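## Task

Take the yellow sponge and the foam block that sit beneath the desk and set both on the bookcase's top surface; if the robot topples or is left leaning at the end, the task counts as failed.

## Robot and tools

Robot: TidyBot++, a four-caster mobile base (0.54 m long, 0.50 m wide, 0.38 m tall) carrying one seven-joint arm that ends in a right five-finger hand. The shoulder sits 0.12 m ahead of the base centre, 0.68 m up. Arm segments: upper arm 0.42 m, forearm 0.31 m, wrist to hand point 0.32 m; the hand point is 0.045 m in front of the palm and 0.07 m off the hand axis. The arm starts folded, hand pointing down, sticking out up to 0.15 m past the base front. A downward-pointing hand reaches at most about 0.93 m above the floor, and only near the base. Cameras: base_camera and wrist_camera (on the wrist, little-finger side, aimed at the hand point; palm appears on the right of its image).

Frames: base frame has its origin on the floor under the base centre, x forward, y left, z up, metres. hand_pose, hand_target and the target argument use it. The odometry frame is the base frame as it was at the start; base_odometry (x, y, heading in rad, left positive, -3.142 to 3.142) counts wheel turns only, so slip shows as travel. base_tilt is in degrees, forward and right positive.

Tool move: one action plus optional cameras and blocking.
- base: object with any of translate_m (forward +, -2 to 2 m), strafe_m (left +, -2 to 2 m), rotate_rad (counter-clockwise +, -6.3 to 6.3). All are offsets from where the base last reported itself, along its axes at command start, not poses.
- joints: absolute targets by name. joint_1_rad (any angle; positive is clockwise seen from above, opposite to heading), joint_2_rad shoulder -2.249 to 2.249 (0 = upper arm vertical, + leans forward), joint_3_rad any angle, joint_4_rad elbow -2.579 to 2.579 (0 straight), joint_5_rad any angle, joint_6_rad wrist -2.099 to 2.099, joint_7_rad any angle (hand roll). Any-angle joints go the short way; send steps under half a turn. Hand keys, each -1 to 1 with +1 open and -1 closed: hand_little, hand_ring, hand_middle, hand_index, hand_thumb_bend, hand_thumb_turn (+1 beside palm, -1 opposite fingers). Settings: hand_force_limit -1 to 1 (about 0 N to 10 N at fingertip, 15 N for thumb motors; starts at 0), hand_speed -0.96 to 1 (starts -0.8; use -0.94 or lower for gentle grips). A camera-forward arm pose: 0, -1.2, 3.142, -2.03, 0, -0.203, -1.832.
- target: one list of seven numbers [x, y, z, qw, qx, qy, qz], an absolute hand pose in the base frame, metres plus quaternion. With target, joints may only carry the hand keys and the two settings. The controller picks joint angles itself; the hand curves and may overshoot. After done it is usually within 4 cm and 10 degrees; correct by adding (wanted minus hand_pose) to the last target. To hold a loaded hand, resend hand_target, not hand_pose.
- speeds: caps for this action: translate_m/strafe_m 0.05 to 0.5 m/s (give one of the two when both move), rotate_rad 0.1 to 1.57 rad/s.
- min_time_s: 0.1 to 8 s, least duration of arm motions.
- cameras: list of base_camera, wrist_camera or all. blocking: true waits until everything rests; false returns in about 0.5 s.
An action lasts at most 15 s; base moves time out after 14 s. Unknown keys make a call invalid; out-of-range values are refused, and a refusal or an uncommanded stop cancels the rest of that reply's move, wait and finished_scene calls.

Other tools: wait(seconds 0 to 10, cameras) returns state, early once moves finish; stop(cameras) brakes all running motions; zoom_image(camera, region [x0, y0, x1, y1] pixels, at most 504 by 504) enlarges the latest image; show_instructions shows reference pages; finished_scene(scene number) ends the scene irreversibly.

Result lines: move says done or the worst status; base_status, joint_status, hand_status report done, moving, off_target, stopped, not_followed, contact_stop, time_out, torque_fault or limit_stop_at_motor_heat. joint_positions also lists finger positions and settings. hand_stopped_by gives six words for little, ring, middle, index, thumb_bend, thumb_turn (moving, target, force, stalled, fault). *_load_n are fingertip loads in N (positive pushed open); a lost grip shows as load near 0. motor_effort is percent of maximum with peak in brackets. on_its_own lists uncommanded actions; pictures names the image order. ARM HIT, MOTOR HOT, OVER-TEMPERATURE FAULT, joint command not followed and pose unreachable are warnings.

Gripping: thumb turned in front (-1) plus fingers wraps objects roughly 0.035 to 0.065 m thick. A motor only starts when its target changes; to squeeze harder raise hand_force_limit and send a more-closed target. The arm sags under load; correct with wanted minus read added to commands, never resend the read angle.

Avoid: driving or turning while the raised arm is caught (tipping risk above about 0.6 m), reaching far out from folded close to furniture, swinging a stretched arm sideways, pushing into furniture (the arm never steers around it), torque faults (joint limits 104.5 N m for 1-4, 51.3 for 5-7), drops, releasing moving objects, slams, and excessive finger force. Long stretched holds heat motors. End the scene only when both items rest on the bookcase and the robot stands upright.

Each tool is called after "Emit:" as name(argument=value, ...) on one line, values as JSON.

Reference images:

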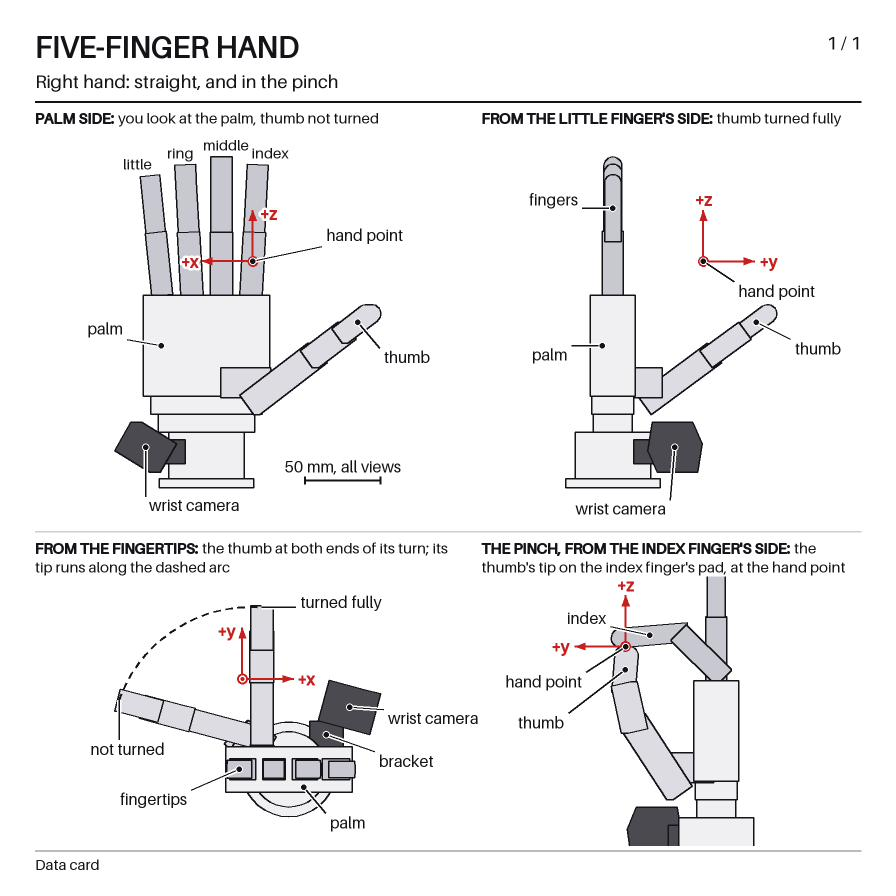

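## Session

Emit:
move(joints={"joint_1_rad":0,"joint_2_rad":-1.2,"joint_3_rad":3.142,"joint_4_rad":-2.03,"joint_5_rad":0,"joint_6_rad":-0.203,"joint_7_rad":-1.832}, cameras=["all"])

Emit:
move(base={"rotate_rad":1.25}, cameras=["all"])

Emit:
move(base={"rotate_rad":1.25}, cameras=["all"])

Emit:
move(base={"rotate_rad":1.25}, cameras=["all"])

Scene clock: 3.40 s.
move: done
base_odometry: x=+0.000 y=+0.000 heading=+0.000
base_tilt: forward=+0.3 right=+0.1
base_status: not commanded
joint_positions: joint_1_rad=-0.023 joint_2_rad=-1.189 joint_3_rad=+3.148 joint_4_rad=-2.037 joint_5_rad=-0.036 joint_6_rad=-0.298 joint_7_rad=+4.406 hand_little=+1.000 hand_ring=+1.000 hand_middle=+1.000 hand_index=+1.000 hand_thumb_turn=+1.000 hand_thumb_bend=+1.000 hand_force_limit=+0.000 hand_speed=-0.800
joint_status: all done
hand_stopped_by: target,target,target,target,target,target
little_load_n: 0.0
ring_load_n: 0.0
middle_load_n: 0.0
index_load_n: -0.5
thumb_bend_load_n: 0.0
thumb_turn_load_n: 0.0
motor_effort: joint_1_rad=+0(2) joint_2_rad=+15(18) joint_3_rad=+1(2) joint_4_rad=+14(18) joint_5_rad=-1(3) joint_6_rad=+8(9) joint_7_rad=+1(2)
hand_pose: x=+0.2796 y=-0.0411 z=+1.1344 quat_wxyz=(+0.155, -0.536, +0.085, -0.826) (m; base frame)
hand_target: x=+0.2586 y=-0.0490 z=+1.1725 quat_wxyz=(+0.113, -0.490, +0.065, -0.862) (m; base frame)
hand_status: not commanded
pictures: base_camera, wrist_camera
Images, in order (width x height): base_camera 644x364, wrist_camera 504x504.

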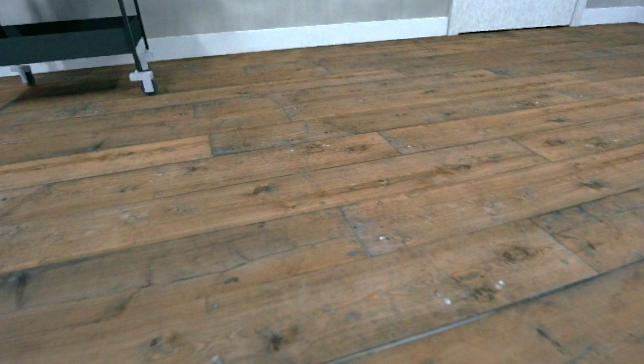

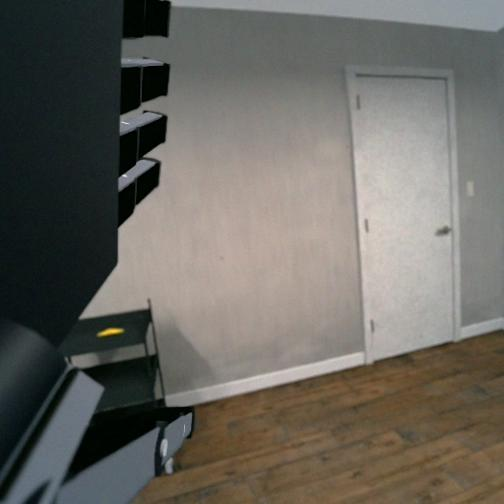

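Scene clock: 5.47 s.
move: done
base_odometry: x=+0.000 y=+0.000 heading=+1.249
base_tilt: forward=+0.3 right=+0.1
base_status: done
joint_positions: joint_1_rad=-0.019 joint_2_rad=-1.189 joint_3_rad=+3.148 joint_4_rad=-2.037 joint_5_rad=-0.036 joint_6_rad=-0.297 joint_7_rad=+4.408 hand_little=+1.000 hand_ring=+1.000 hand_middle=+1.000 hand_index=+1.000 hand_thumb_turn=+1.000 hand_thumb_bend=+1.000 hand_force_limit=+0.000 hand_speed=-0.800
joint_status: not commanded
hand_stopped_by: target,target,target,target,target,target
little_load_n: 0.0
ring_load_n: 0.0
middle_load_n: 0.0
index_load_n: 0.0
thumb_bend_load_n: 0.0
thumb_turn_load_n: 0.0
motor_effort: joint_1_rad=+0(1) joint_2_rad=+16(16) joint_3_rad=+0(2) joint_4_rad=+14(15) joint_5_rad=-1(2) joint_6_rad=+8(8) joint_7_rad=+0(1)
hand_pose: x=+0.2793 y=-0.0419 z=+1.1347 quat_wxyz=(+0.153, -0.535, +0.085, -0.826) (m; base frame)
hand_target: x=+0.2586 y=-0.0490 z=+1.1725 quat_wxyz=(+0.113, -0.490, +0.065, -0.862) (m; base frame)
hand_status: not commanded
pictures: base_camera, wrist_camera
Images, in order (width x height): base_camera 644x364, wrist_camera 504x504.

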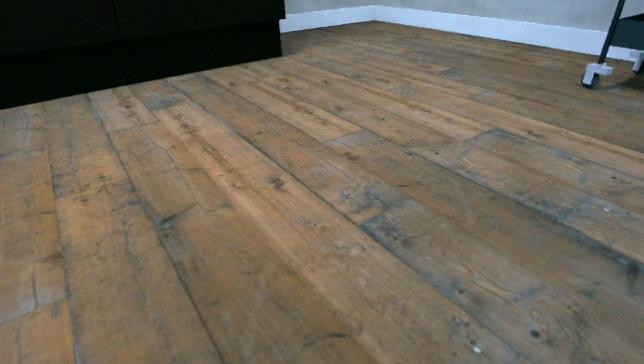

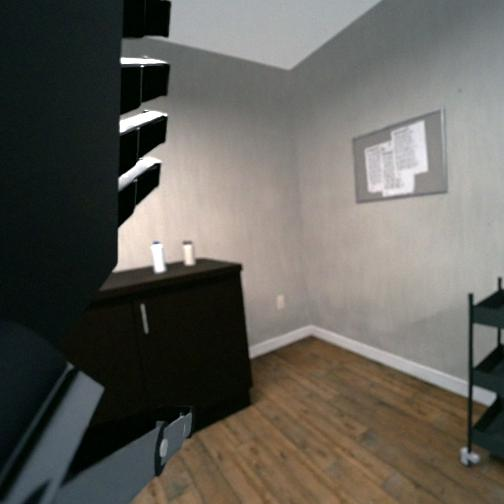

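Scene clock: 7.53 s.
move: done
base_odometry: x=+0.000 y=+0.000 heading=+2.499
base_tilt: forward=+0.3 right=+0.1
base_status: done
joint_positions: joint_1_rad=-0.017 joint_2_rad=-1.189 joint_3_rad=+3.148 joint_4_rad=-2.037 joint_5_rad=-0.036 joint_6_rad=-0.297 joint_7_rad=+4.408 hand_little=+1.000 hand_ring=+1.000 hand_middle=+1.000 hand_index=+1.000 hand_thumb_turn=+1.000 hand_thumb_bend=+1.000 hand_force_limit=+0.000 hand_speed=-0.800
joint_status: not commanded
hand_stopped_by: target,target,target,target,target,target
little_load_n: 0.0
ring_load_n: 0.0
middle_load_n: 0.0
index_load_n: 0.0
thumb_bend_load_n: 0.0
thumb_turn_load_n: 0.0
motor_effort: joint_1_rad=+1(1) joint_2_rad=+15(17) joint_3_rad=+1(2) joint_4_rad=+14(15) joint_5_rad=-1(1) joint_6_rad=+8(8) joint_7_rad=+0(1)
hand_pose: x=+0.2792 y=-0.0421 z=+1.1347 quat_wxyz=(+0.152, -0.535, +0.085, -0.827) (m; base frame)
hand_target: x=+0.2586 y=-0.0490 z=+1.1725 quat_wxyz=(+0.113, -0.490, +0.065, -0.862) (m; base frame)
hand_status: not commanded
pictures: base_camera, wrist_camera
Images, in order (width x height): base_camera 644x364, wrist_camera 504x504.

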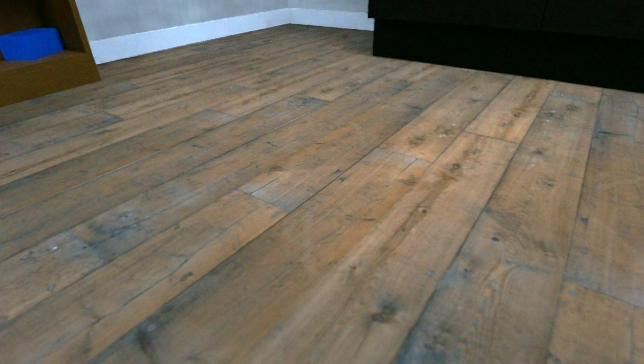

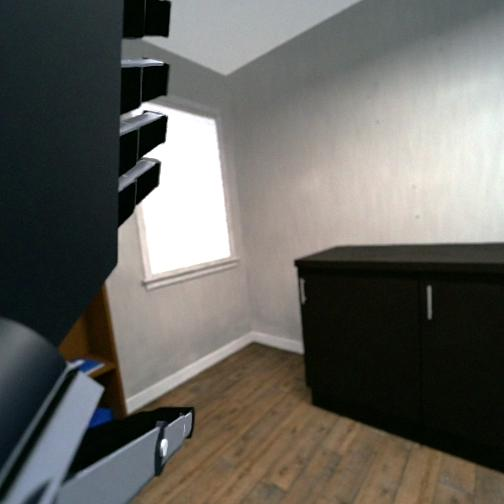

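Scene clock: 9.60 s.
move: done
base_odometry: x=+0.000 y=+0.000 heading=-2.535
base_tilt: forward=+0.3 right=+0.1
base_status: done
joint_positions: joint_1_rad=-0.017 joint_2_rad=-1.189 joint_3_rad=+3.148 joint_4_rad=-2.037 joint_5_rad=-0.036 joint_6_rad=-0.297 joint_7_rad=+4.408 hand_little=+1.000 hand_ring=+1.000 hand_middle=+1.000 hand_index=+1.000 hand_thumb_turn=+1.000 hand_thumb_bend=+1.000 hand_force_limit=+0.000 hand_speed=-0.800
joint_status: not commanded
hand_stopped_by: target,target,target,target,target,target
little_load_n: 0.0
ring_load_n: 0.0
middle_load_n: 0.0
index_load_n: 0.0
thumb_bend_load_n: 0.0
thumb_turn_load_n: 0.0
motor_effort: joint_1_rad=+0(1) joint_2_rad=+16(16) joint_3_rad=+0(1) joint_4_rad=+14(15) joint_5_rad=-1(2) joint_6_rad=+8(8) joint_7_rad=+0(1)
hand_pose: x=+0.2792 y=-0.0422 z=+1.1347 quat_wxyz=(+0.152, -0.535, +0.086, -0.827) (m; base frame)
hand_target: x=+0.2586 y=-0.0490 z=+1.1725 quat_wxyz=(+0.113, -0.490, +0.065, -0.862) (m; base frame)
hand_status: not commanded
pictures: base_camera, wrist_camera
Images, in order (width x height): base_camera 644x364, wrist_camera 504x504.

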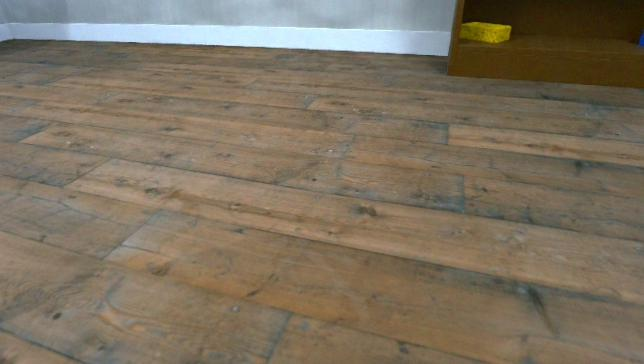

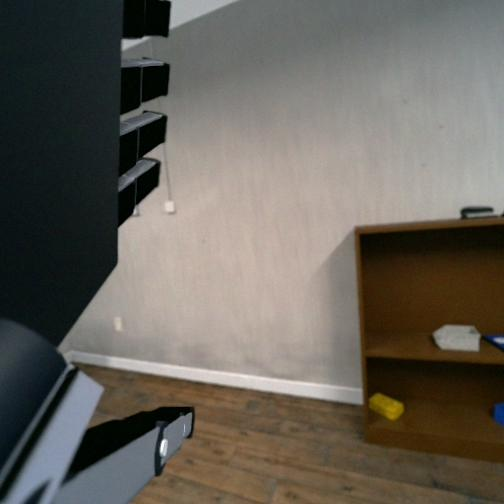

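Emit:
move(base={"rotate_rad":1.31}, joints={"joint_1_rad":0.0,"joint_2_rad":1.567,"joint_3_rad":3.142,"joint_4_rad":-1.66,"joint_5_rad":0.05,"joint_6_rad":1.06,"joint_7_rad":3.095,"hand_speed":0.3,"hand_thumb_turn":-1,"hand_ring":0.6,"hand_little":0.6}, cameras=["all"])

Scene clock: 17.63 s.
move: done
base_odometry: x=+0.000 y=+0.000 heading=-1.226
base_tilt: forward=+0.3 right=+0.1
base_status: done
joint_positions: joint_1_rad=-0.014 joint_2_rad=+1.541 joint_3_rad=+3.144 joint_4_rad=-1.672 joint_5_rad=-0.032 joint_6_rad=+0.967 joint_7_rad=+3.139 hand_little=+0.600 hand_ring=+0.600 hand_middle=+1.000 hand_index=+1.000 hand_thumb_turn=-1.000 hand_thumb_bend=+1.000 hand_force_limit=+0.000 hand_speed=+0.300
joint_status: all done
hand_stopped_by: target,target,target,target,target,target
little_load_n: 0.0
ring_load_n: 0.0
middle_load_n: 0.0
index_load_n: -0.5
thumb_bend_load_n: 0.0
thumb_turn_load_n: 0.0
motor_effort: joint_1_rad=+0(2) joint_2_rad=-31(36) joint_3_rad=+0(3) joint_4_rad=+2(17) joint_5_rad=-1(2) joint_6_rad=+7(9) joint_7_rad=+1(3)
hand_pose: x=+0.7310 y=+0.0326 z=+0.1321 quat_wxyz=(+0.302, -0.632, +0.643, -0.309) (m; base frame)
hand_target: x=+0.7445 y=+0.0473 z=+0.1409 quat_wxyz=(+0.348, -0.625, +0.624, -0.314) (m; base frame)
hand_status: not commanded
pictures: base_camera, wrist_camera
Images, in order (width x height): base_camera 644x364, wrist_camera 504x504.

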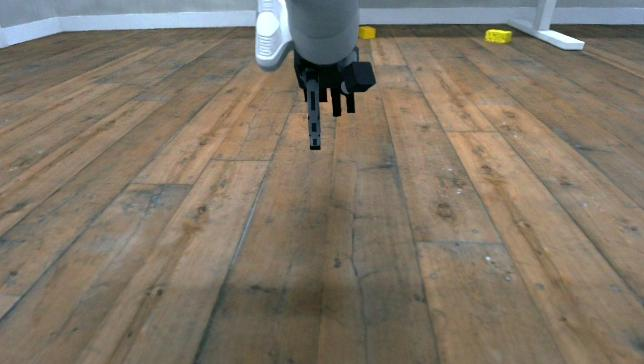

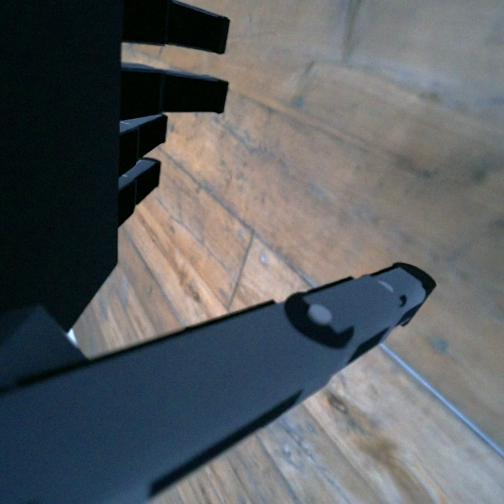

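Emit:
move(base={"translate_m":1.1,"strafe_m":-0.47}, cameras=["all"])

Scene clock: 25.63 s.
move: done
base_odometry: x=-0.070 y=-1.194 heading=-1.225
base_tilt: forward=+0.3 right=+0.1
base_status: done
joint_positions: joint_1_rad=-0.014 joint_2_rad=+1.543 joint_3_rad=+3.144 joint_4_rad=-1.666 joint_5_rad=-0.029 joint_6_rad=+0.972 joint_7_rad=+3.138 hand_little=+0.600 hand_ring=+0.600 hand_middle=+1.000 hand_index=+1.000 hand_thumb_turn=-1.000 hand_thumb_bend=+1.000 hand_force_limit=+0.000 hand_speed=+0.300
joint_status: not commanded
hand_stopped_by: target,target,target,target,target,target
little_load_n: 0.0
ring_load_n: 0.0
middle_load_n: 0.0
index_load_n: 0.0
thumb_bend_load_n: 0.0
thumb_turn_load_n: 0.0
motor_effort: joint_1_rad=+0(2) joint_2_rad=-31(32) joint_3_rad=+0(1) joint_4_rad=+2(4) joint_5_rad=-1(2) joint_6_rad=+7(7) joint_7_rad=+0(1)
hand_pose: x=+0.7349 y=+0.0330 z=+0.1335 quat_wxyz=(+0.306, -0.631, +0.641, -0.312) (m; base frame)
hand_target: x=+0.7445 y=+0.0473 z=+0.1409 quat_wxyz=(+0.348, -0.625, +0.624, -0.314) (m; base frame)
hand_status: not commanded
pictures: base_camera, wrist_camera
Images, in order (width x height): base_camera 644x364, wrist_camera 504x504.

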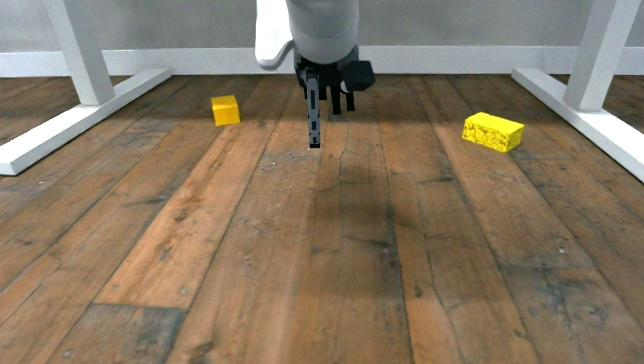

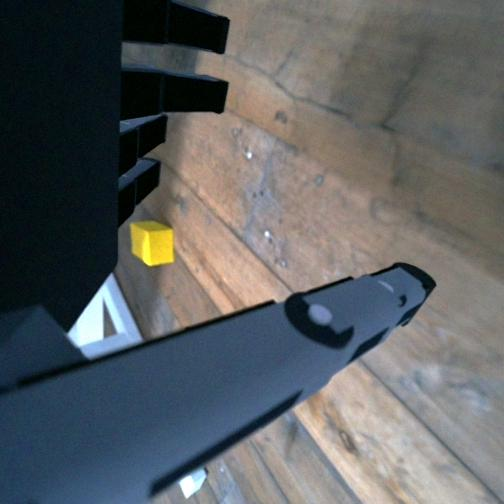

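Emit:
zoom_image(camera="base_camera", region=[440, 90, 560, 160])

Emit:
zoom_image(camera="base_camera", region=[170, 80, 290, 150])

Scaled by 4.200.

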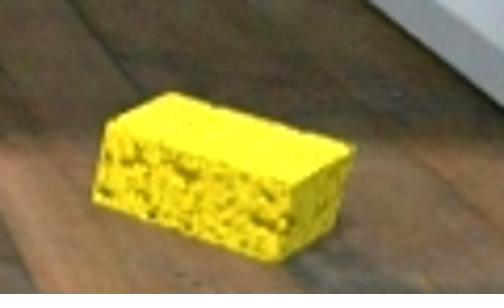

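Scaled by 4.200.

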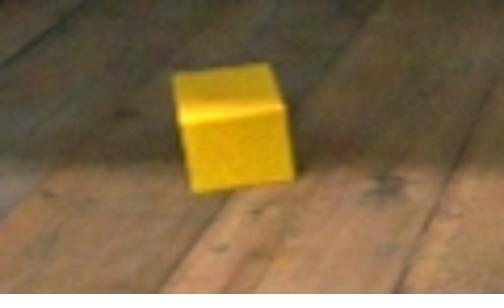

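Emit:
move(base={"translate_m":0.42,"strafe_m":0.138,"rotate_rad":-0.759}, speeds={"translate_m":0.4}, joints={"hand_index":0.7,"hand_middle":0.7,"hand_ring":0.7}, cameras=["all"])

Scene clock: 44.53 s.
move: done
base_odometry: x=+0.202 y=-1.543 heading=-1.985
base_tilt: forward=+0.4 right=+0.1
base_status: done
joint_positions: joint_1_rad=-0.004 joint_2_rad=+1.544 joint_3_rad=+3.140 joint_4_rad=-1.662 joint_5_rad=-0.021 joint_6_rad=+0.974 joint_7_rad=+3.138 hand_little=+0.600 hand_ring=+0.700 hand_middle=+0.700 hand_index=+0.700 hand_thumb_turn=-1.000 hand_thumb_bend=+1.000 hand_force_limit=+0.000 hand_speed=+0.300
joint_status: all done
hand_stopped_by: target,target,target,target,target,target
little_load_n: 0.0
ring_load_n: 0.0
middle_load_n: 0.0
index_load_n: 0.0
thumb_bend_load_n: 0.0
thumb_turn_load_n: 0.0
motor_effort: joint_1_rad=+0(5) joint_2_rad=-31(33) joint_3_rad=+0(3) joint_4_rad=+3(4) joint_5_rad=-2(2) joint_6_rad=+7(7) joint_7_rad=+0(1)
hand_pose: x=+0.7369 y=+0.0306 z=+0.1340 quat_wxyz=(+0.308, -0.629, +0.642, -0.313) (m; base frame)
hand_target: x=+0.7445 y=+0.0473 z=+0.1409 quat_wxyz=(+0.348, -0.625, +0.624, -0.314) (m; base frame)
hand_status: not commanded
pictures: base_camera, wrist_camera
Images, in order (width x height): base_camera 644x364, wrist_camera 504x504.

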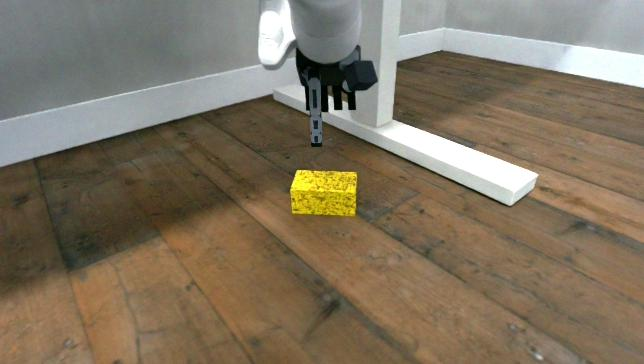

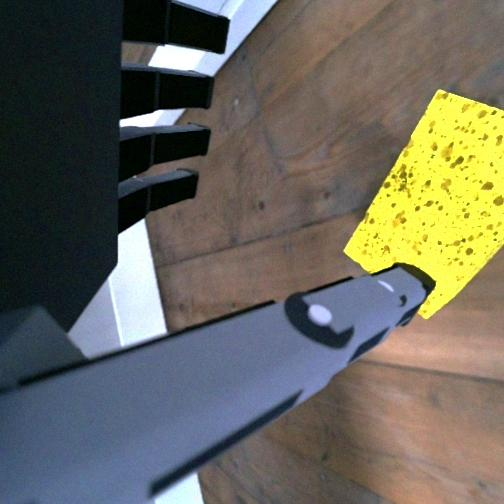

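Emit:
move(base={"translate_m":-0.013,"strafe_m":-0.018}, joints={"joint_2_rad":1.689,"joint_4_rad":-1.524,"joint_6_rad":0.83}, min_time_s=1.5, cameras=["all"])

Scene clock: 51.70 s.
move: done
base_odometry: x=+0.191 y=-1.524 heading=-1.985
base_tilt: forward=+0.4 right=+0.1
base_status: done
joint_positions: joint_1_rad=+0.003 joint_2_rad=+1.660 joint_3_rad=+3.142 joint_4_rad=-1.536 joint_5_rad=-0.021 joint_6_rad=+0.913 joint_7_rad=+3.138 hand_little=+0.600 hand_ring=+0.700 hand_middle=+0.700 hand_index=+0.700 hand_thumb_turn=-1.000 hand_thumb_bend=+1.000 hand_force_limit=+0.000 hand_speed=+0.300
joint_status: all done
hand_stopped_by: target,target,target,target,target,target
little_load_n: 0.0
ring_load_n: 0.0
middle_load_n: 0.0
index_load_n: 0.0
thumb_bend_load_n: 0.0
thumb_turn_load_n: 0.0
motor_effort: joint_1_rad=+1(3) joint_2_rad=-31(32) joint_3_rad=+0(1) joint_4_rad=+2(3) joint_5_rad=-1(2) joint_6_rad=+6(8) joint_7_rad=+0(1)
hand_pose: x=+0.7262 y=+0.0254 z=+0.0744 quat_wxyz=(+0.291, -0.634, +0.652, -0.298) (m; base frame)
hand_target: x=+0.6914 y=+0.0446 z=+0.0446 quat_wxyz=(+0.275, -0.658, +0.656, -0.248) (m; base frame)
hand_status: not commanded
pictures: base_camera, wrist_camera
Images, in order (width x height): base_camera 644x364, wrist_camera 504x504.

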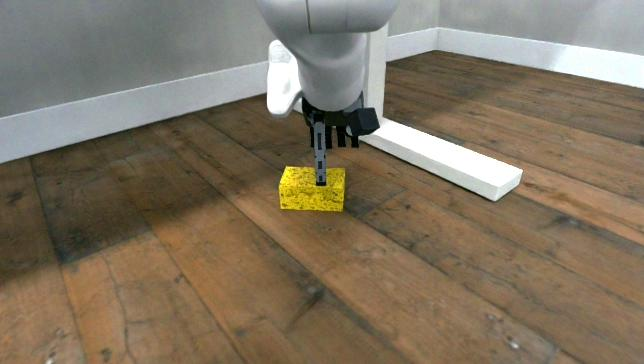

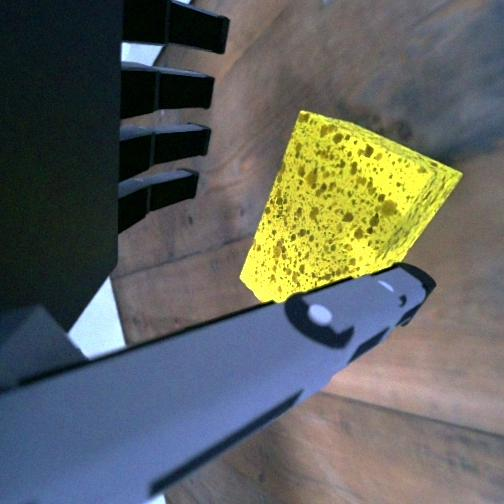

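Emit:
move(joints={"joint_2_rad":1.757,"joint_4_rad":-1.432,"joint_6_rad":0.827}, min_time_s=1.2)

Emit:
move(joints={"joint_2_rad":1.802,"joint_4_rad":-1.384,"joint_6_rad":0.82}, min_time_s=1, cameras=["all"])

Scene clock: 56.07 s.
move: done
base_odometry: x=+0.191 y=-1.524 heading=-1.985
base_tilt: forward=+0.4 right=+0.1
base_status: not commanded
joint_positions: joint_1_rad=+0.003 joint_2_rad=+1.725 joint_3_rad=+3.142 joint_4_rad=-1.445 joint_5_rad=-0.021 joint_6_rad=+0.911 joint_7_rad=+3.138 hand_little=+0.600 hand_ring=+0.700 hand_middle=+0.700 hand_index=+0.700 hand_thumb_turn=-1.000 hand_thumb_bend=+1.000 hand_force_limit=+0.000 hand_speed=+0.300
joint_status: all done
hand_stopped_by: target,target,target,target,target,target
little_load_n: 0.0
ring_load_n: 0.0
middle_load_n: 0.0
index_load_n: 0.0
thumb_bend_load_n: 0.0
thumb_turn_load_n: 0.0
motor_effort: joint_1_rad=+1(1) joint_2_rad=-31(32) joint_3_rad=+0(1) joint_4_rad=+3(4) joint_5_rad=-1(2) joint_6_rad=+7(8) joint_7_rad=-1(1)
hand_pose: x=+0.7377 y=+0.0254 z=+0.0524 quat_wxyz=(+0.299, -0.630, +0.648, -0.306) (m; base frame)
hand_target: x=+0.7003 y=+0.0445 z=+0.0197 quat_wxyz=(+0.282, -0.655, +0.653, -0.255) (m; base frame)
hand_status: not commanded
pictures: none

Scene clock: 57.37 s.
move: done
base_odometry: x=+0.191 y=-1.524 heading=-1.985
base_tilt: forward=+0.3 right=+0.1
base_status: not commanded
joint_positions: joint_1_rad=+0.003 joint_2_rad=+1.770 joint_3_rad=+3.142 joint_4_rad=-1.397 joint_5_rad=-0.021 joint_6_rad=+0.905 joint_7_rad=+3.138 hand_little=+0.600 hand_ring=+0.700 hand_middle=+0.700 hand_index=+0.700 hand_thumb_turn=-1.000 hand_thumb_bend=+1.000 hand_force_limit=+0.000 hand_speed=+0.300
joint_status: all done
hand_stopped_by: target,target,target,target,target,target
little_load_n: 0.0
ring_load_n: 0.0
middle_load_n: 0.0
index_load_n: 0.0
thumb_bend_load_n: 0.0
thumb_turn_load_n: 0.0
motor_effort: joint_1_rad=+1(1) joint_2_rad=-31(32) joint_3_rad=-1(1) joint_4_rad=+3(4) joint_5_rad=+0(1) joint_6_rad=+6(8) joint_7_rad=+1(1)
hand_pose: x=+0.7340 y=+0.0255 z=+0.0327 quat_wxyz=(+0.297, -0.631, +0.648, -0.304) (m; base frame)
hand_target: x=+0.6963 y=+0.0444 z=+0.0004 quat_wxyz=(+0.281, -0.655, +0.654, -0.254) (m; base frame)
hand_status: not commanded
pictures: base_camera, wrist_camera
Images, in order (width x height): base_camera 644x364, wrist_camera 504x504.

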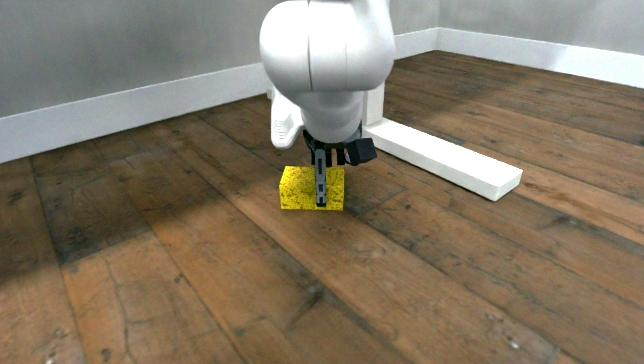

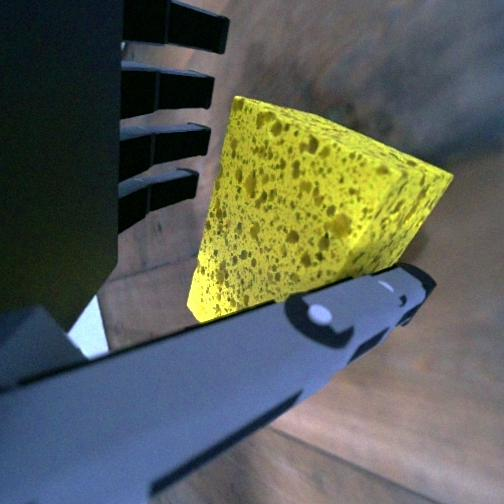

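Emit:
move(joints={"hand_speed":-0.8,"hand_force_limit":-0.3,"hand_index":-0.4,"hand_middle":-0.4,"hand_ring":-0.1})

Emit:
move(joints={"hand_speed":-0.86,"hand_force_limit":0.1,"hand_index":-0.5,"hand_middle":-0.5}, cameras=["all"])

Scene clock: 61.60 s.
move: off_target
base_odometry: x=+0.191 y=-1.524 heading=-1.985
base_tilt: forward=+0.3 right=+0.1
base_status: not commanded
joint_positions: joint_1_rad=+0.003 joint_2_rad=+1.770 joint_3_rad=+3.142 joint_4_rad=-1.397 joint_5_rad=-0.021 joint_6_rad=+0.903 joint_7_rad=+3.138 hand_little=+0.600 hand_ring=+0.019 hand_middle=+0.074 hand_index=+0.056 hand_thumb_turn=-1.000 hand_thumb_bend=+1.000 hand_force_limit=-0.300 hand_speed=-0.800
joint_status: hand_ring off_target (ended at +0.019, target -0.100); hand_middle off_target (ended at +0.074, target -0.400); hand_index off_target (ended at +0.056, target -0.400); the others done
hand_stopped_by: target,force,force,force,target,target
little_load_n: 0.0
ring_load_n: 5.5
middle_load_n: 2.0
index_load_n: 7.5
thumb_bend_load_n: 2.0
thumb_turn_load_n: 1.5
motor_effort: joint_1_rad=+1(1) joint_2_rad=-31(32) joint_3_rad=+0(1) joint_4_rad=+3(4) joint_5_rad=-1(2) joint_6_rad=+7(7) joint_7_rad=+0(2)
hand_pose: x=+0.7339 y=+0.0255 z=+0.0325 quat_wxyz=(+0.297, -0.631, +0.649, -0.304) (m; base frame)
hand_target: x=+0.6963 y=+0.0444 z=+0.0004 quat_wxyz=(+0.281, -0.655, +0.654, -0.254) (m; base frame)
hand_status: not commanded
pictures: none

Scene clock: 62.07 s.
move: off_target
base_odometry: x=+0.191 y=-1.524 heading=-1.985
base_tilt: forward=+0.4 right=+0.1
base_status: not commanded
joint_positions: joint_1_rad=+0.003 joint_2_rad=+1.770 joint_3_rad=+3.142 joint_4_rad=-1.397 joint_5_rad=-0.021 joint_6_rad=+0.903 joint_7_rad=+3.138 hand_little=+0.600 hand_ring=+0.019 hand_middle=+0.051 hand_index=+0.056 hand_thumb_turn=-1.000 hand_thumb_bend=+1.000 hand_force_limit=+0.100 hand_speed=-0.860
joint_status: hand_middle off_target (ended at +0.051, target -0.500); hand_index off_target (ended at +0.056, target -0.500); the others done
hand_stopped_by: target,force,force,force,target,target
little_load_n: 0.5
ring_load_n: 4.0
middle_load_n: 9.0
index_load_n: 5.5
thumb_bend_load_n: 2.0
thumb_turn_load_n: 2.0
motor_effort: joint_1_rad=+0(1) joint_2_rad=-32(32) joint_3_rad=+0(1) joint_4_rad=+3(3) joint_5_rad=-1(2) joint_6_rad=+7(7) joint_7_rad=+0(1)
hand_pose: x=+0.7339 y=+0.0255 z=+0.0325 quat_wxyz=(+0.297, -0.631, +0.649, -0.304) (m; base frame)
hand_target: x=+0.6963 y=+0.0444 z=+0.0004 quat_wxyz=(+0.281, -0.655, +0.654, -0.254) (m; base frame)
hand_status: not commanded
pictures: base_camera, wrist_camera
Images, in order (width x height): base_camera 644x364, wrist_camera 504x504.

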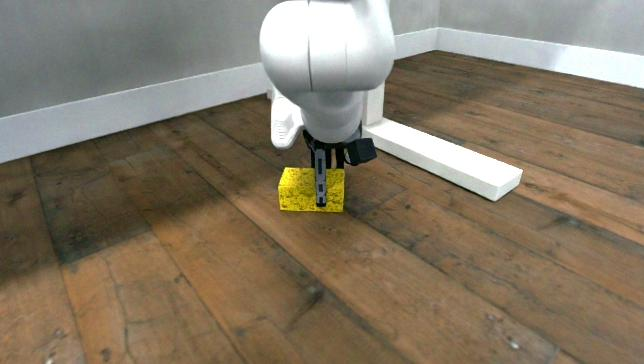

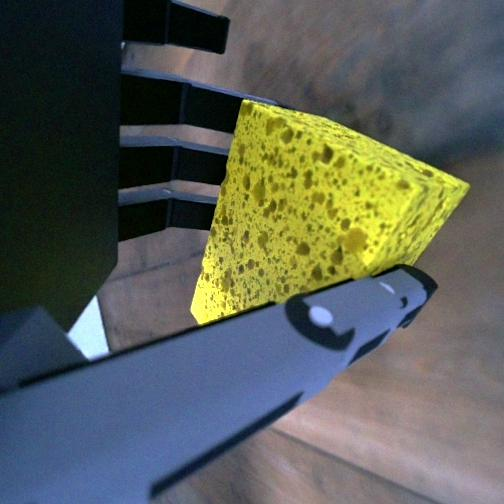

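Emit:
move(joints={"joint_2_rad":1.625,"joint_4_rad":-1.50,"joint_6_rad":0.84}, min_time_s=1.5, cameras=["wrist_camera"])

Emit:
move(base={"translate_m":-1.224,"strafe_m":-1.104})

Emit:
move(base={"rotate_rad":-0.808}, joints={"joint_2_rad":0.06,"joint_4_rad":-0.51,"joint_6_rad":-1.5}, min_time_s=3.5, cameras=["all"])

Scene clock: 75.10 s.
move: done
base_odometry: x=+0.191 y=-1.524 heading=-1.985
base_tilt: forward=+0.4 right=+0.1
base_status: not commanded
joint_positions: joint_1_rad=+0.003 joint_2_rad=+1.651 joint_3_rad=+3.142 joint_4_rad=-1.487 joint_5_rad=-0.021 joint_6_rad=+0.903 joint_7_rad=+3.137 hand_little=+0.600 hand_ring=+0.019 hand_middle=+0.051 hand_index=+0.056 hand_thumb_turn=-1.000 hand_thumb_bend=+1.000 hand_force_limit=+0.100 hand_speed=-0.860
joint_status: all done
hand_stopped_by: target,force,force,force,target,target
little_load_n: 0.0
ring_load_n: 4.0
middle_load_n: 9.0
index_load_n: 5.5
thumb_bend_load_n: 2.0
thumb_turn_load_n: 2.0
motor_effort: joint_1_rad=+0(1) joint_2_rad=-31(33) joint_3_rad=-1(2) joint_4_rad=+4(4) joint_5_rad=+0(2) joint_6_rad=+7(8) joint_7_rad=+0(2)
hand_pose: x=+0.7571 y=+0.0254 z=+0.0881 quat_wxyz=(+0.307, -0.627, +0.644, -0.313) (m; base frame)
hand_target: x=+0.7473 y=+0.0447 z=+0.0893 quat_wxyz=(+0.307, -0.645, +0.642, -0.280) (m; base frame)
hand_status: not commanded
pictures: wrist_camera
Images, in order (width x height): wrist_camera 504x504.

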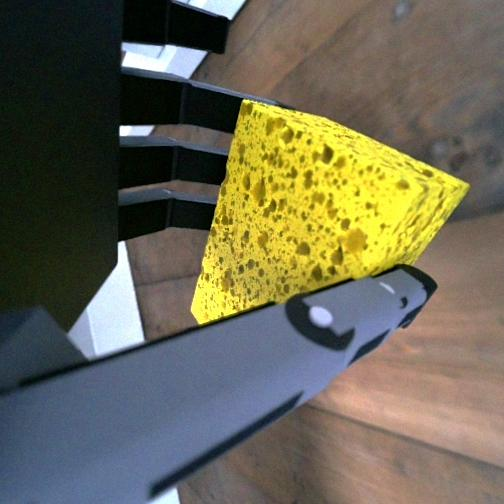

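Scene clock: 79.60 s.
move: done
base_odometry: x=-0.327 y=+0.041 heading=-1.985
base_tilt: forward=+0.3 right=+0.1
base_status: done
joint_positions: joint_1_rad=+0.002 joint_2_rad=+1.647 joint_3_rad=+3.142 joint_4_rad=-1.492 joint_5_rad=-0.021 joint_6_rad=+0.903 joint_7_rad=+3.137 hand_little=+0.600 hand_ring=+0.019 hand_middle=+0.051 hand_index=+0.056 hand_thumb_turn=-1.000 hand_thumb_bend=+1.000 hand_force_limit=+0.100 hand_speed=-0.860
joint_status: not commanded
hand_stopped_by: target,force,force,force,target,target
little_load_n: 0.0
ring_load_n: 4.0
middle_load_n: 9.0
index_load_n: 5.5
thumb_bend_load_n: 2.5
thumb_turn_load_n: 2.0
motor_effort: joint_1_rad=+0(2) joint_2_rad=-31(34) joint_3_rad=-1(1) joint_4_rad=+4(5) joint_5_rad=-1(2) joint_6_rad=+7(7) joint_7_rad=+1(1)
hand_pose: x=+0.7568 y=+0.0260 z=+0.0897 quat_wxyz=(+0.306, -0.627, +0.644, -0.313) (m; base frame)
hand_target: x=+0.7473 y=+0.0447 z=+0.0893 quat_wxyz=(+0.307, -0.645, +0.642, -0.280) (m; base frame)
hand_status: not commanded
pictures: none

Scene clock: 83.77 s.
move: done
base_odometry: x=-0.327 y=+0.041 heading=-2.792
base_tilt: forward=+0.3 right=+0.1
base_status: done
joint_positions: joint_1_rad=+0.009 joint_2_rad=+0.055 joint_3_rad=+3.147 joint_4_rad=-0.515 joint_5_rad=-0.020 joint_6_rad=-1.413 joint_7_rad=+3.137 hand_little=+0.600 hand_ring=+0.019 hand_middle=+0.051 hand_index=+0.056 hand_thumb_turn=-1.000 hand_thumb_bend=+1.000 hand_force_limit=+0.100 hand_speed=-0.860
joint_status: all done
hand_stopped_by: target,force,force,force,target,target
little_load_n: 0.0
ring_load_n: 4.0
middle_load_n: 9.0
index_load_n: 5.5
thumb_bend_load_n: 2.5
thumb_turn_load_n: 2.0
motor_effort: joint_1_rad=+1(7) joint_2_rad=-12(42) joint_3_rad=-1(4) joint_4_rad=+11(18) joint_5_rad=-1(3) joint_6_rad=+8(8) joint_7_rad=+0(1)
hand_pose: x=+0.5831 y=+0.0323 z=+1.1829 quat_wxyz=(+0.392, -0.589, +0.594, -0.383) (m; base frame)
hand_target: x=+0.5696 y=+0.0185 z=+1.1601 quat_wxyz=(+0.354, -0.585, +0.630, -0.369) (m; base frame)
hand_status: not commanded
pictures: base_camera, wrist_camera
Images, in order (width x height): base_camera 644x364, wrist_camera 504x504.

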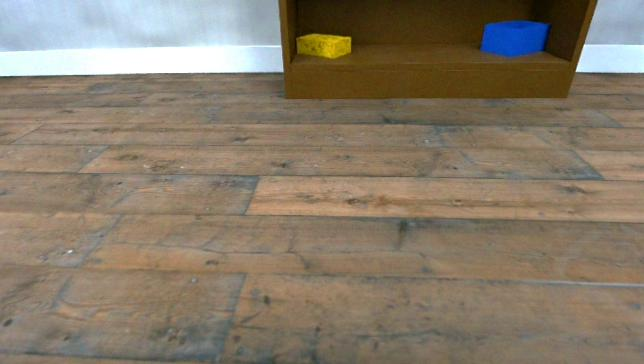

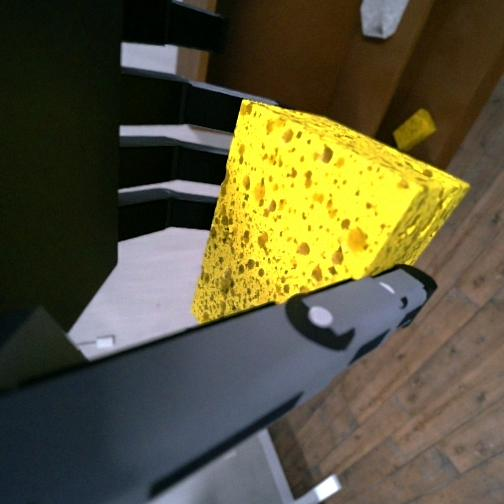

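Emit:
move(base={"translate_m":0.873,"strafe_m":-0.039}, speeds={"translate_m":0.35})

Emit:
move(joints={"joint_2_rad":0.055,"joint_4_rad":-0.40,"joint_6_rad":-1.83}, min_time_s=1.5, cameras=["all"])

Emit:
move(joints={"joint_2_rad":-0.09,"joint_4_rad":-0.745,"joint_6_rad":-1.52}, min_time_s=2, cameras=["wrist_camera"])

Scene clock: 92.87 s.
move: done
base_odometry: x=-1.161 y=-0.221 heading=-2.793
base_tilt: forward=+0.3 right=+0.1
base_status: done
joint_positions: joint_1_rad=+0.009 joint_2_rad=+0.060 joint_3_rad=+3.147 joint_4_rad=-0.514 joint_5_rad=-0.020 joint_6_rad=-1.416 joint_7_rad=+3.137 hand_little=+0.600 hand_ring=+0.019 hand_middle=+0.051 hand_index=+0.056 hand_thumb_turn=-1.000 hand_thumb_bend=+1.000 hand_force_limit=+0.100 hand_speed=-0.860
joint_status: not commanded
hand_stopped_by: target,force,force,force,target,target
little_load_n: 0.0
ring_load_n: 4.0
middle_load_n: 9.0
index_load_n: 5.5
thumb_bend_load_n: 2.0
thumb_turn_load_n: 2.0
motor_effort: joint_1_rad=+1(1) joint_2_rad=-10(15) joint_3_rad=+0(1) joint_4_rad=+11(13) joint_5_rad=-1(2) joint_6_rad=+8(8) joint_7_rad=+0(1)
hand_pose: x=+0.5845 y=+0.0323 z=+1.1801 quat_wxyz=(+0.389, -0.590, +0.596, -0.381) (m; base frame)
hand_target: x=+0.5696 y=+0.0185 z=+1.1601 quat_wxyz=(+0.354, -0.585, +0.630, -0.369) (m; base frame)
hand_status: not commanded
pictures: none

Scene clock: 94.97 s.
move: done
base_odometry: x=-1.161 y=-0.221 heading=-2.793
base_tilt: forward=+0.3 right=+0.1
base_status: not commanded
joint_positions: joint_1_rad=+0.009 joint_2_rad=+0.060 joint_3_rad=+3.147 joint_4_rad=-0.414 joint_5_rad=-0.020 joint_6_rad=-1.745 joint_7_rad=+3.137 hand_little=+0.600 hand_ring=+0.019 hand_middle=+0.051 hand_index=+0.056 hand_thumb_turn=-1.000 hand_thumb_bend=+1.000 hand_force_limit=+0.100 hand_speed=-0.860
joint_status: all done
hand_stopped_by: target,force,force,force,target,target
little_load_n: 0.0
ring_load_n: 4.0
middle_load_n: 9.0
index_load_n: 5.5
thumb_bend_load_n: 2.0
thumb_turn_load_n: 2.0
motor_effort: joint_1_rad=+0(1) joint_2_rad=-10(12) joint_3_rad=+0(1) joint_4_rad=+9(12) joint_5_rad=-1(2) joint_6_rad=+7(9) joint_7_rad=+0(1)
hand_pose: x=+0.5081 y=+0.0330 z=+1.1396 quat_wxyz=(+0.319, -0.631, +0.635, -0.311) (m; base frame)
hand_target: x=+0.4864 y=+0.0199 z=+1.1284 quat_wxyz=(+0.287, -0.616, +0.669, -0.301) (m; base frame)
hand_status: not commanded
pictures: base_camera, wrist_camera
Images, in order (width x height): base_camera 644x364, wrist_camera 504x504.

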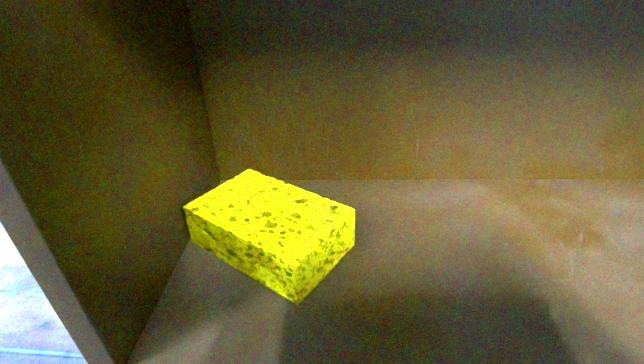

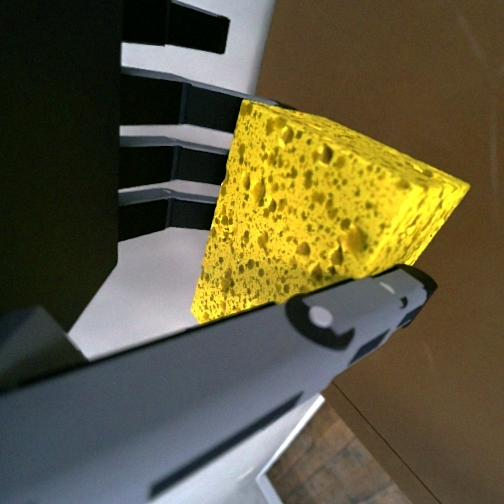

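Scene clock: 97.27 s.
move: done
base_odometry: x=-1.161 y=-0.221 heading=-2.793
base_tilt: forward=+0.3 right=+0.1
base_status: not commanded
joint_positions: joint_1_rad=+0.009 joint_2_rad=-0.070 joint_3_rad=+3.147 joint_4_rad=-0.727 joint_5_rad=-0.020 joint_6_rad=-1.614 joint_7_rad=+3.137 hand_little=+0.600 hand_ring=+0.019 hand_middle=+0.051 hand_index=+0.056 hand_thumb_turn=-1.000 hand_thumb_bend=+1.000 hand_force_limit=+0.100 hand_speed=-0.860
joint_status: all done
hand_stopped_by: target,force,force,force,target,target
little_load_n: 0.0
ring_load_n: 4.0
middle_load_n: 9.0
index_load_n: 5.5
thumb_bend_load_n: 2.0
thumb_turn_load_n: 2.0
motor_effort: joint_1_rad=+1(1) joint_2_rad=-8(12) joint_3_rad=+0(1) joint_4_rad=+12(12) joint_5_rad=-1(2) joint_6_rad=+7(8) joint_7_rad=+1(2)
hand_pose: x=+0.4893 y=+0.0332 z=+1.0973 quat_wxyz=(+0.303, -0.638, +0.644, -0.293) (m; base frame)
hand_target: x=+0.5054 y=+0.0185 z=+1.1181 quat_wxyz=(+0.320, -0.603, +0.648, -0.337) (m; base frame)
hand_status: not commanded
pictures: wrist_camera
Images, in order (width x height): wrist_camera 504x504.

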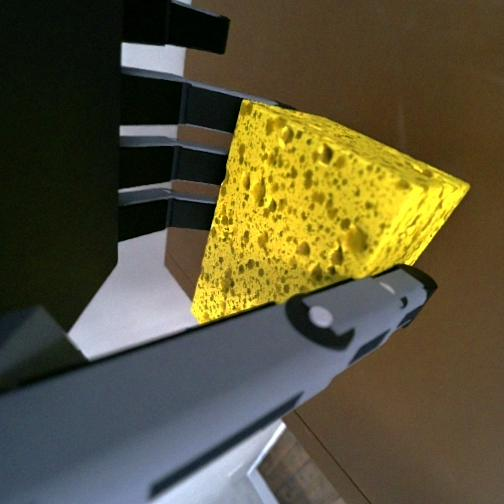

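Emit:
move(joints={"joint_2_rad":-0.12,"joint_4_rad":-0.825,"joint_6_rad":-1.465}, min_time_s=1.2, cameras=["wrist_camera"])

Scene clock: 101.07 s.
move: done
base_odometry: x=-1.161 y=-0.221 heading=-2.793
base_tilt: forward=+0.3 right=+0.1
base_status: not commanded
joint_positions: joint_1_rad=+0.009 joint_2_rad=-0.104 joint_3_rad=+3.147 joint_4_rad=-0.802 joint_5_rad=-0.020 joint_6_rad=-1.554 joint_7_rad=+3.137 hand_little=+0.600 hand_ring=+0.019 hand_middle=+0.051 hand_index=+0.056 hand_thumb_turn=-1.000 hand_thumb_bend=+1.000 hand_force_limit=+0.100 hand_speed=-0.860
joint_status: all done
hand_stopped_by: target,force,force,force,target,target
little_load_n: 0.0
ring_load_n: 4.0
middle_load_n: 9.0
index_load_n: 5.5
thumb_bend_load_n: 2.0
thumb_turn_load_n: 2.0
motor_effort: joint_1_rad=+1(1) joint_2_rad=-7(9) joint_3_rad=+1(1) joint_4_rad=+12(13) joint_5_rad=+0(2) joint_6_rad=+6(8) joint_7_rad=+0(1)
hand_pose: x=+0.4898 y=+0.0332 z=+1.0920 quat_wxyz=(+0.309, -0.635, +0.642, -0.299) (m; base frame)
hand_target: x=+0.5062 y=+0.0184 z=+1.1080 quat_wxyz=(+0.322, -0.604, +0.646, -0.339) (m; base frame)
hand_status: not commanded
pictures: wrist_camera
Images, in order (width x height): wrist_camera 504x504.

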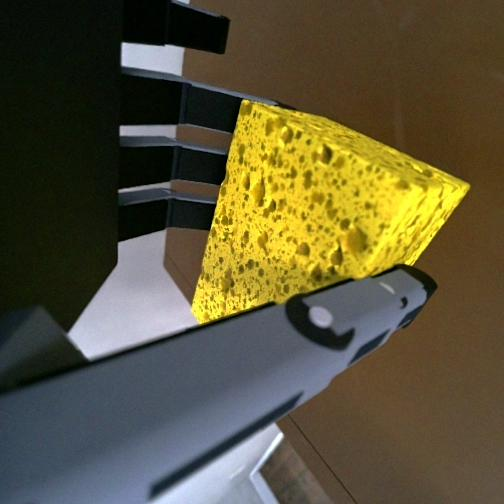

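Emit:
move(joints={"joint_2_rad":-0.132,"joint_4_rad":-0.855,"joint_6_rad":-1.45}, min_time_s=1)

Scene clock: 103.60 s.
move: done
base_odometry: x=-1.161 y=-0.221 heading=-2.793
base_tilt: forward=+0.3 right=+0.1
base_status: not commanded
joint_positions: joint_1_rad=+0.009 joint_2_rad=-0.119 joint_3_rad=+3.147 joint_4_rad=-0.827 joint_5_rad=-0.020 joint_6_rad=-1.531 joint_7_rad=+3.137 hand_little=+0.600 hand_ring=+0.019 hand_middle=+0.051 hand_index=+0.056 hand_thumb_turn=-1.000 hand_thumb_bend=+1.000 hand_force_limit=+0.100 hand_speed=-0.860
joint_status: all done
hand_stopped_by: target,force,force,force,target,target
little_load_n: 0.0
ring_load_n: 4.0
middle_load_n: 9.0
index_load_n: 5.5
thumb_bend_load_n: 2.0
thumb_turn_load_n: 2.5
motor_effort: joint_1_rad=+1(1) joint_2_rad=-6(8) joint_3_rad=+0(1) joint_4_rad=+11(12) joint_5_rad=+0(1) joint_6_rad=+6(7) joint_7_rad=+1(1)
hand_pose: x=+0.4894 y=+0.0332 z=+1.0922 quat_wxyz=(+0.314, -0.633, +0.640, -0.303) (m; base frame)
hand_target: x=+0.5048 y=+0.0184 z=+1.1030 quat_wxyz=(+0.320, -0.604, +0.646, -0.338) (m; base frame)
hand_status: not commanded
pictures: none

Emit:
move(joints={"hand_speed":-0.8,"hand_index":0.8,"hand_middle":0.8,"hand_ring":0.7})

Emit:
move(joints={"joint_2_rad":0.03,"joint_4_rad":-0.40,"joint_6_rad":-1.78}, min_time_s=1.5, cameras=["wrist_camera"])

Emit:
move(base={"translate_m":-0.85})

Scene clock: 107.70 s.
move: done
base_odometry: x=-1.161 y=-0.221 heading=-2.793
base_tilt: forward=+0.4 right=+0.1
base_status: not commanded
joint_positions: joint_1_rad=+0.009 joint_2_rad=-0.119 joint_3_rad=+3.147 joint_4_rad=-0.836 joint_5_rad=-0.020 joint_6_rad=-1.531 joint_7_rad=+3.137 hand_little=+0.600 hand_ring=+0.700 hand_middle=+0.800 hand_index=+0.800 hand_thumb_turn=-1.000 hand_thumb_bend=+1.000 hand_force_limit=+0.100 hand_speed=-0.800
joint_status: all done
hand_stopped_by: target,target,target,target,target,target
little_load_n: 0.0
ring_load_n: 0.0
middle_load_n: 0.0
index_load_n: 0.0
thumb_bend_load_n: 0.0
thumb_turn_load_n: 0.0
motor_effort: joint_1_rad=+0(1) joint_2_rad=-6(8) joint_3_rad=+0(1) joint_4_rad=+12(13) joint_5_rad=-1(2) joint_6_rad=+7(7) joint_7_rad=+0(1)
hand_pose: x=+0.4892 y=+0.0332 z=+1.0885 quat_wxyz=(+0.311, -0.634, +0.641, -0.300) (m; base frame)
hand_target: x=+0.5048 y=+0.0184 z=+1.1030 quat_wxyz=(+0.320, -0.604, +0.646, -0.338) (m; base frame)
hand_status: not commanded
pictures: none

Scene clock: 109.50 s.
move: done
base_odometry: x=-1.161 y=-0.221 heading=-2.793
base_tilt: forward=+0.3 right=+0.1
base_status: not commanded
joint_positions: joint_1_rad=+0.009 joint_2_rad=+0.010 joint_3_rad=+3.147 joint_4_rad=-0.414 joint_5_rad=-0.020 joint_6_rad=-1.692 joint_7_rad=+3.137 hand_little=+0.600 hand_ring=+0.700 hand_middle=+0.800 hand_index=+0.800 hand_thumb_turn=-1.000 hand_thumb_bend=+1.000 hand_force_limit=+0.100 hand_speed=-0.800
joint_status: all done
hand_stopped_by: target,target,target,target,target,target
little_load_n: 0.0
ring_load_n: 0.0
middle_load_n: 0.0
index_load_n: 0.0
thumb_bend_load_n: 0.0
thumb_turn_load_n: 0.0
motor_effort: joint_1_rad=+0(1) joint_2_rad=-7(10) joint_3_rad=+1(1) joint_4_rad=+9(14) joint_5_rad=-1(2) joint_6_rad=+7(8) joint_7_rad=+0(1)
hand_pose: x=+0.4969 y=+0.0331 z=+1.1708 quat_wxyz=(+0.351, -0.614, +0.618, -0.343) (m; base frame)
hand_target: x=+0.4874 y=+0.0196 z=+1.1483 quat_wxyz=(+0.311, -0.605, +0.657, -0.324) (m; base frame)
hand_status: not commanded
pictures: wrist_camera
Images, in order (width x height): wrist_camera 504x504.

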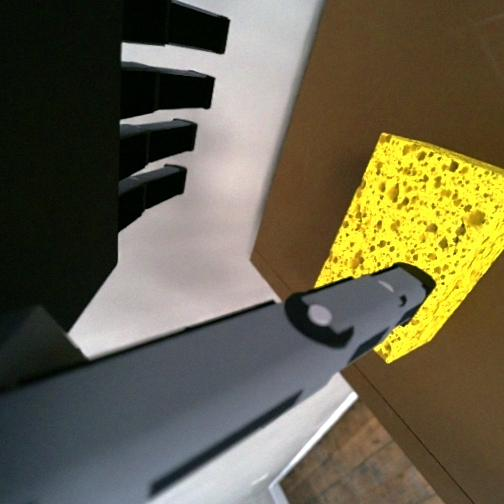

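Scene clock: 112.57 s.
move: done
base_odometry: x=-0.362 y=+0.070 heading=-2.793
base_tilt: forward=+0.3 right=+0.1
base_status: done
joint_positions: joint_1_rad=+0.009 joint_2_rad=+0.027 joint_3_rad=+3.147 joint_4_rad=-0.409 joint_5_rad=-0.019 joint_6_rad=-1.697 joint_7_rad=+3.137 hand_little=+0.600 hand_ring=+0.700 hand_middle=+0.800 hand_index=+0.800 hand_thumb_turn=-1.000 hand_thumb_bend=+1.000 hand_force_limit=+0.100 hand_speed=-0.800
joint_status: not commanded
hand_stopped_by: target,target,target,target,target,target
little_load_n: 0.0
ring_load_n: 0.0
middle_load_n: 0.0
index_load_n: 0.0
thumb_bend_load_n: 0.0
thumb_turn_load_n: 0.0
motor_effort: joint_1_rad=+0(1) joint_2_rad=-8(13) joint_3_rad=-1(1) joint_4_rad=+10(11) joint_5_rad=-1(2) joint_6_rad=+7(8) joint_7_rad=+0(2)
hand_pose: x=+0.5036 y=+0.0328 z=+1.1653 quat_wxyz=(+0.345, -0.617, +0.621, -0.338) (m; base frame)
hand_target: x=+0.4874 y=+0.0196 z=+1.1483 quat_wxyz=(+0.311, -0.605, +0.657, -0.324) (m; base frame)
hand_status: not commanded
pictures: none

Emit:
move(base={"rotate_rad":1.865}, joints={"joint_2_rad":1.567,"joint_4_rad":-1.675,"joint_6_rad":1.06,"hand_speed":0.3,"hand_index":1,"hand_middle":1,"hand_ring":0.6}, min_time_s=3)

Emit:
move(base={"translate_m":1.56,"strafe_m":-0.644}, cameras=["all"])

Scene clock: 125.87 s.
move: done
base_odometry: x=-0.362 y=+0.070 heading=-0.928
base_tilt: forward=+0.4 right=+0.1
base_status: done
joint_positions: joint_1_rad=-0.005 joint_2_rad=+1.543 joint_3_rad=+3.140 joint_4_rad=-1.663 joint_5_rad=-0.017 joint_6_rad=+0.965 joint_7_rad=+3.137 hand_little=+0.600 hand_ring=+0.600 hand_middle=+1.000 hand_index=+1.000 hand_thumb_turn=-1.000 hand_thumb_bend=+1.000 hand_force_limit=+0.100 hand_speed=+0.300
joint_status: all done
hand_stopped_by: target,target,target,target,target,target
little_load_n: 0.0
ring_load_n: 0.0
middle_load_n: 0.0
index_load_n: 0.0
thumb_bend_load_n: 0.0
thumb_turn_load_n: 0.0
motor_effort: joint_1_rad=+0(6) joint_2_rad=-30(38) joint_3_rad=-1(4) joint_4_rad=+2(17) joint_5_rad=+0(3) joint_6_rad=+7(8) joint_7_rad=+0(1)
hand_pose: x=+0.7349 y=+0.0326 z=+0.1329 quat_wxyz=(+0.307, -0.631, +0.642, -0.309) (m; base frame)
hand_target: x=+0.7363 y=+0.0473 z=+0.1379 quat_wxyz=(+0.343, -0.628, +0.627, -0.309) (m; base frame)
hand_status: not commanded
pictures: none

Scene clock: 130.50 s.
move: done
base_odometry: x=+0.057 y=-1.565 heading=-0.927
base_tilt: forward=+0.4 right=+0.1
base_status: done
joint_positions: joint_1_rad=-0.005 joint_2_rad=+1.544 joint_3_rad=+3.140 joint_4_rad=-1.667 joint_5_rad=-0.017 joint_6_rad=+0.973 joint_7_rad=+3.137 hand_little=+0.600 hand_ring=+0.600 hand_middle=+1.000 hand_index=+1.000 hand_thumb_turn=-1.000 hand_thumb_bend=+1.000 hand_force_limit=+0.100 hand_speed=+0.300
joint_status: not commanded
hand_stopped_by: target,target,target,target,target,target
little_load_n: 0.0
ring_load_n: 0.0
middle_load_n: 0.0
index_load_n: 0.0
thumb_bend_load_n: 0.5
thumb_turn_load_n: 0.0
motor_effort: joint_1_rad=+1(2) joint_2_rad=-31(33) joint_3_rad=-1(2) joint_4_rad=+3(4) joint_5_rad=-1(2) joint_6_rad=+7(7) joint_7_rad=+0(1)
hand_pose: x=+0.7340 y=+0.0326 z=+0.1332 quat_wxyz=(+0.308, -0.631, +0.642, -0.309) (m; base frame)
hand_target: x=+0.7363 y=+0.0473 z=+0.1379 quat_wxyz=(+0.343, -0.628, +0.627, -0.309) (m; base frame)
hand_status: not commanded
pictures: base_camera, wrist_camera
Images, in order (width x height): base_camera 644x364, wrist_camera 504x504.

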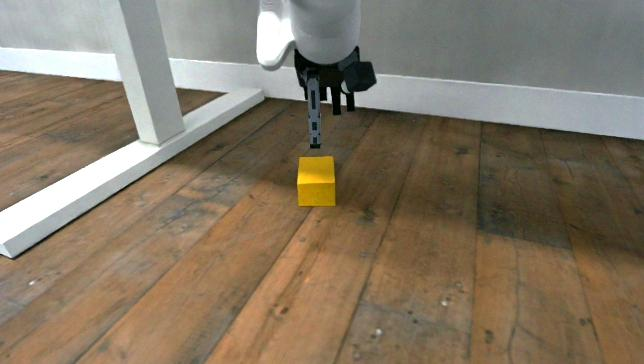

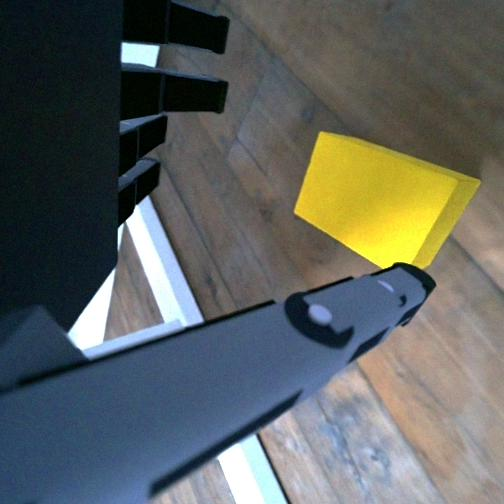

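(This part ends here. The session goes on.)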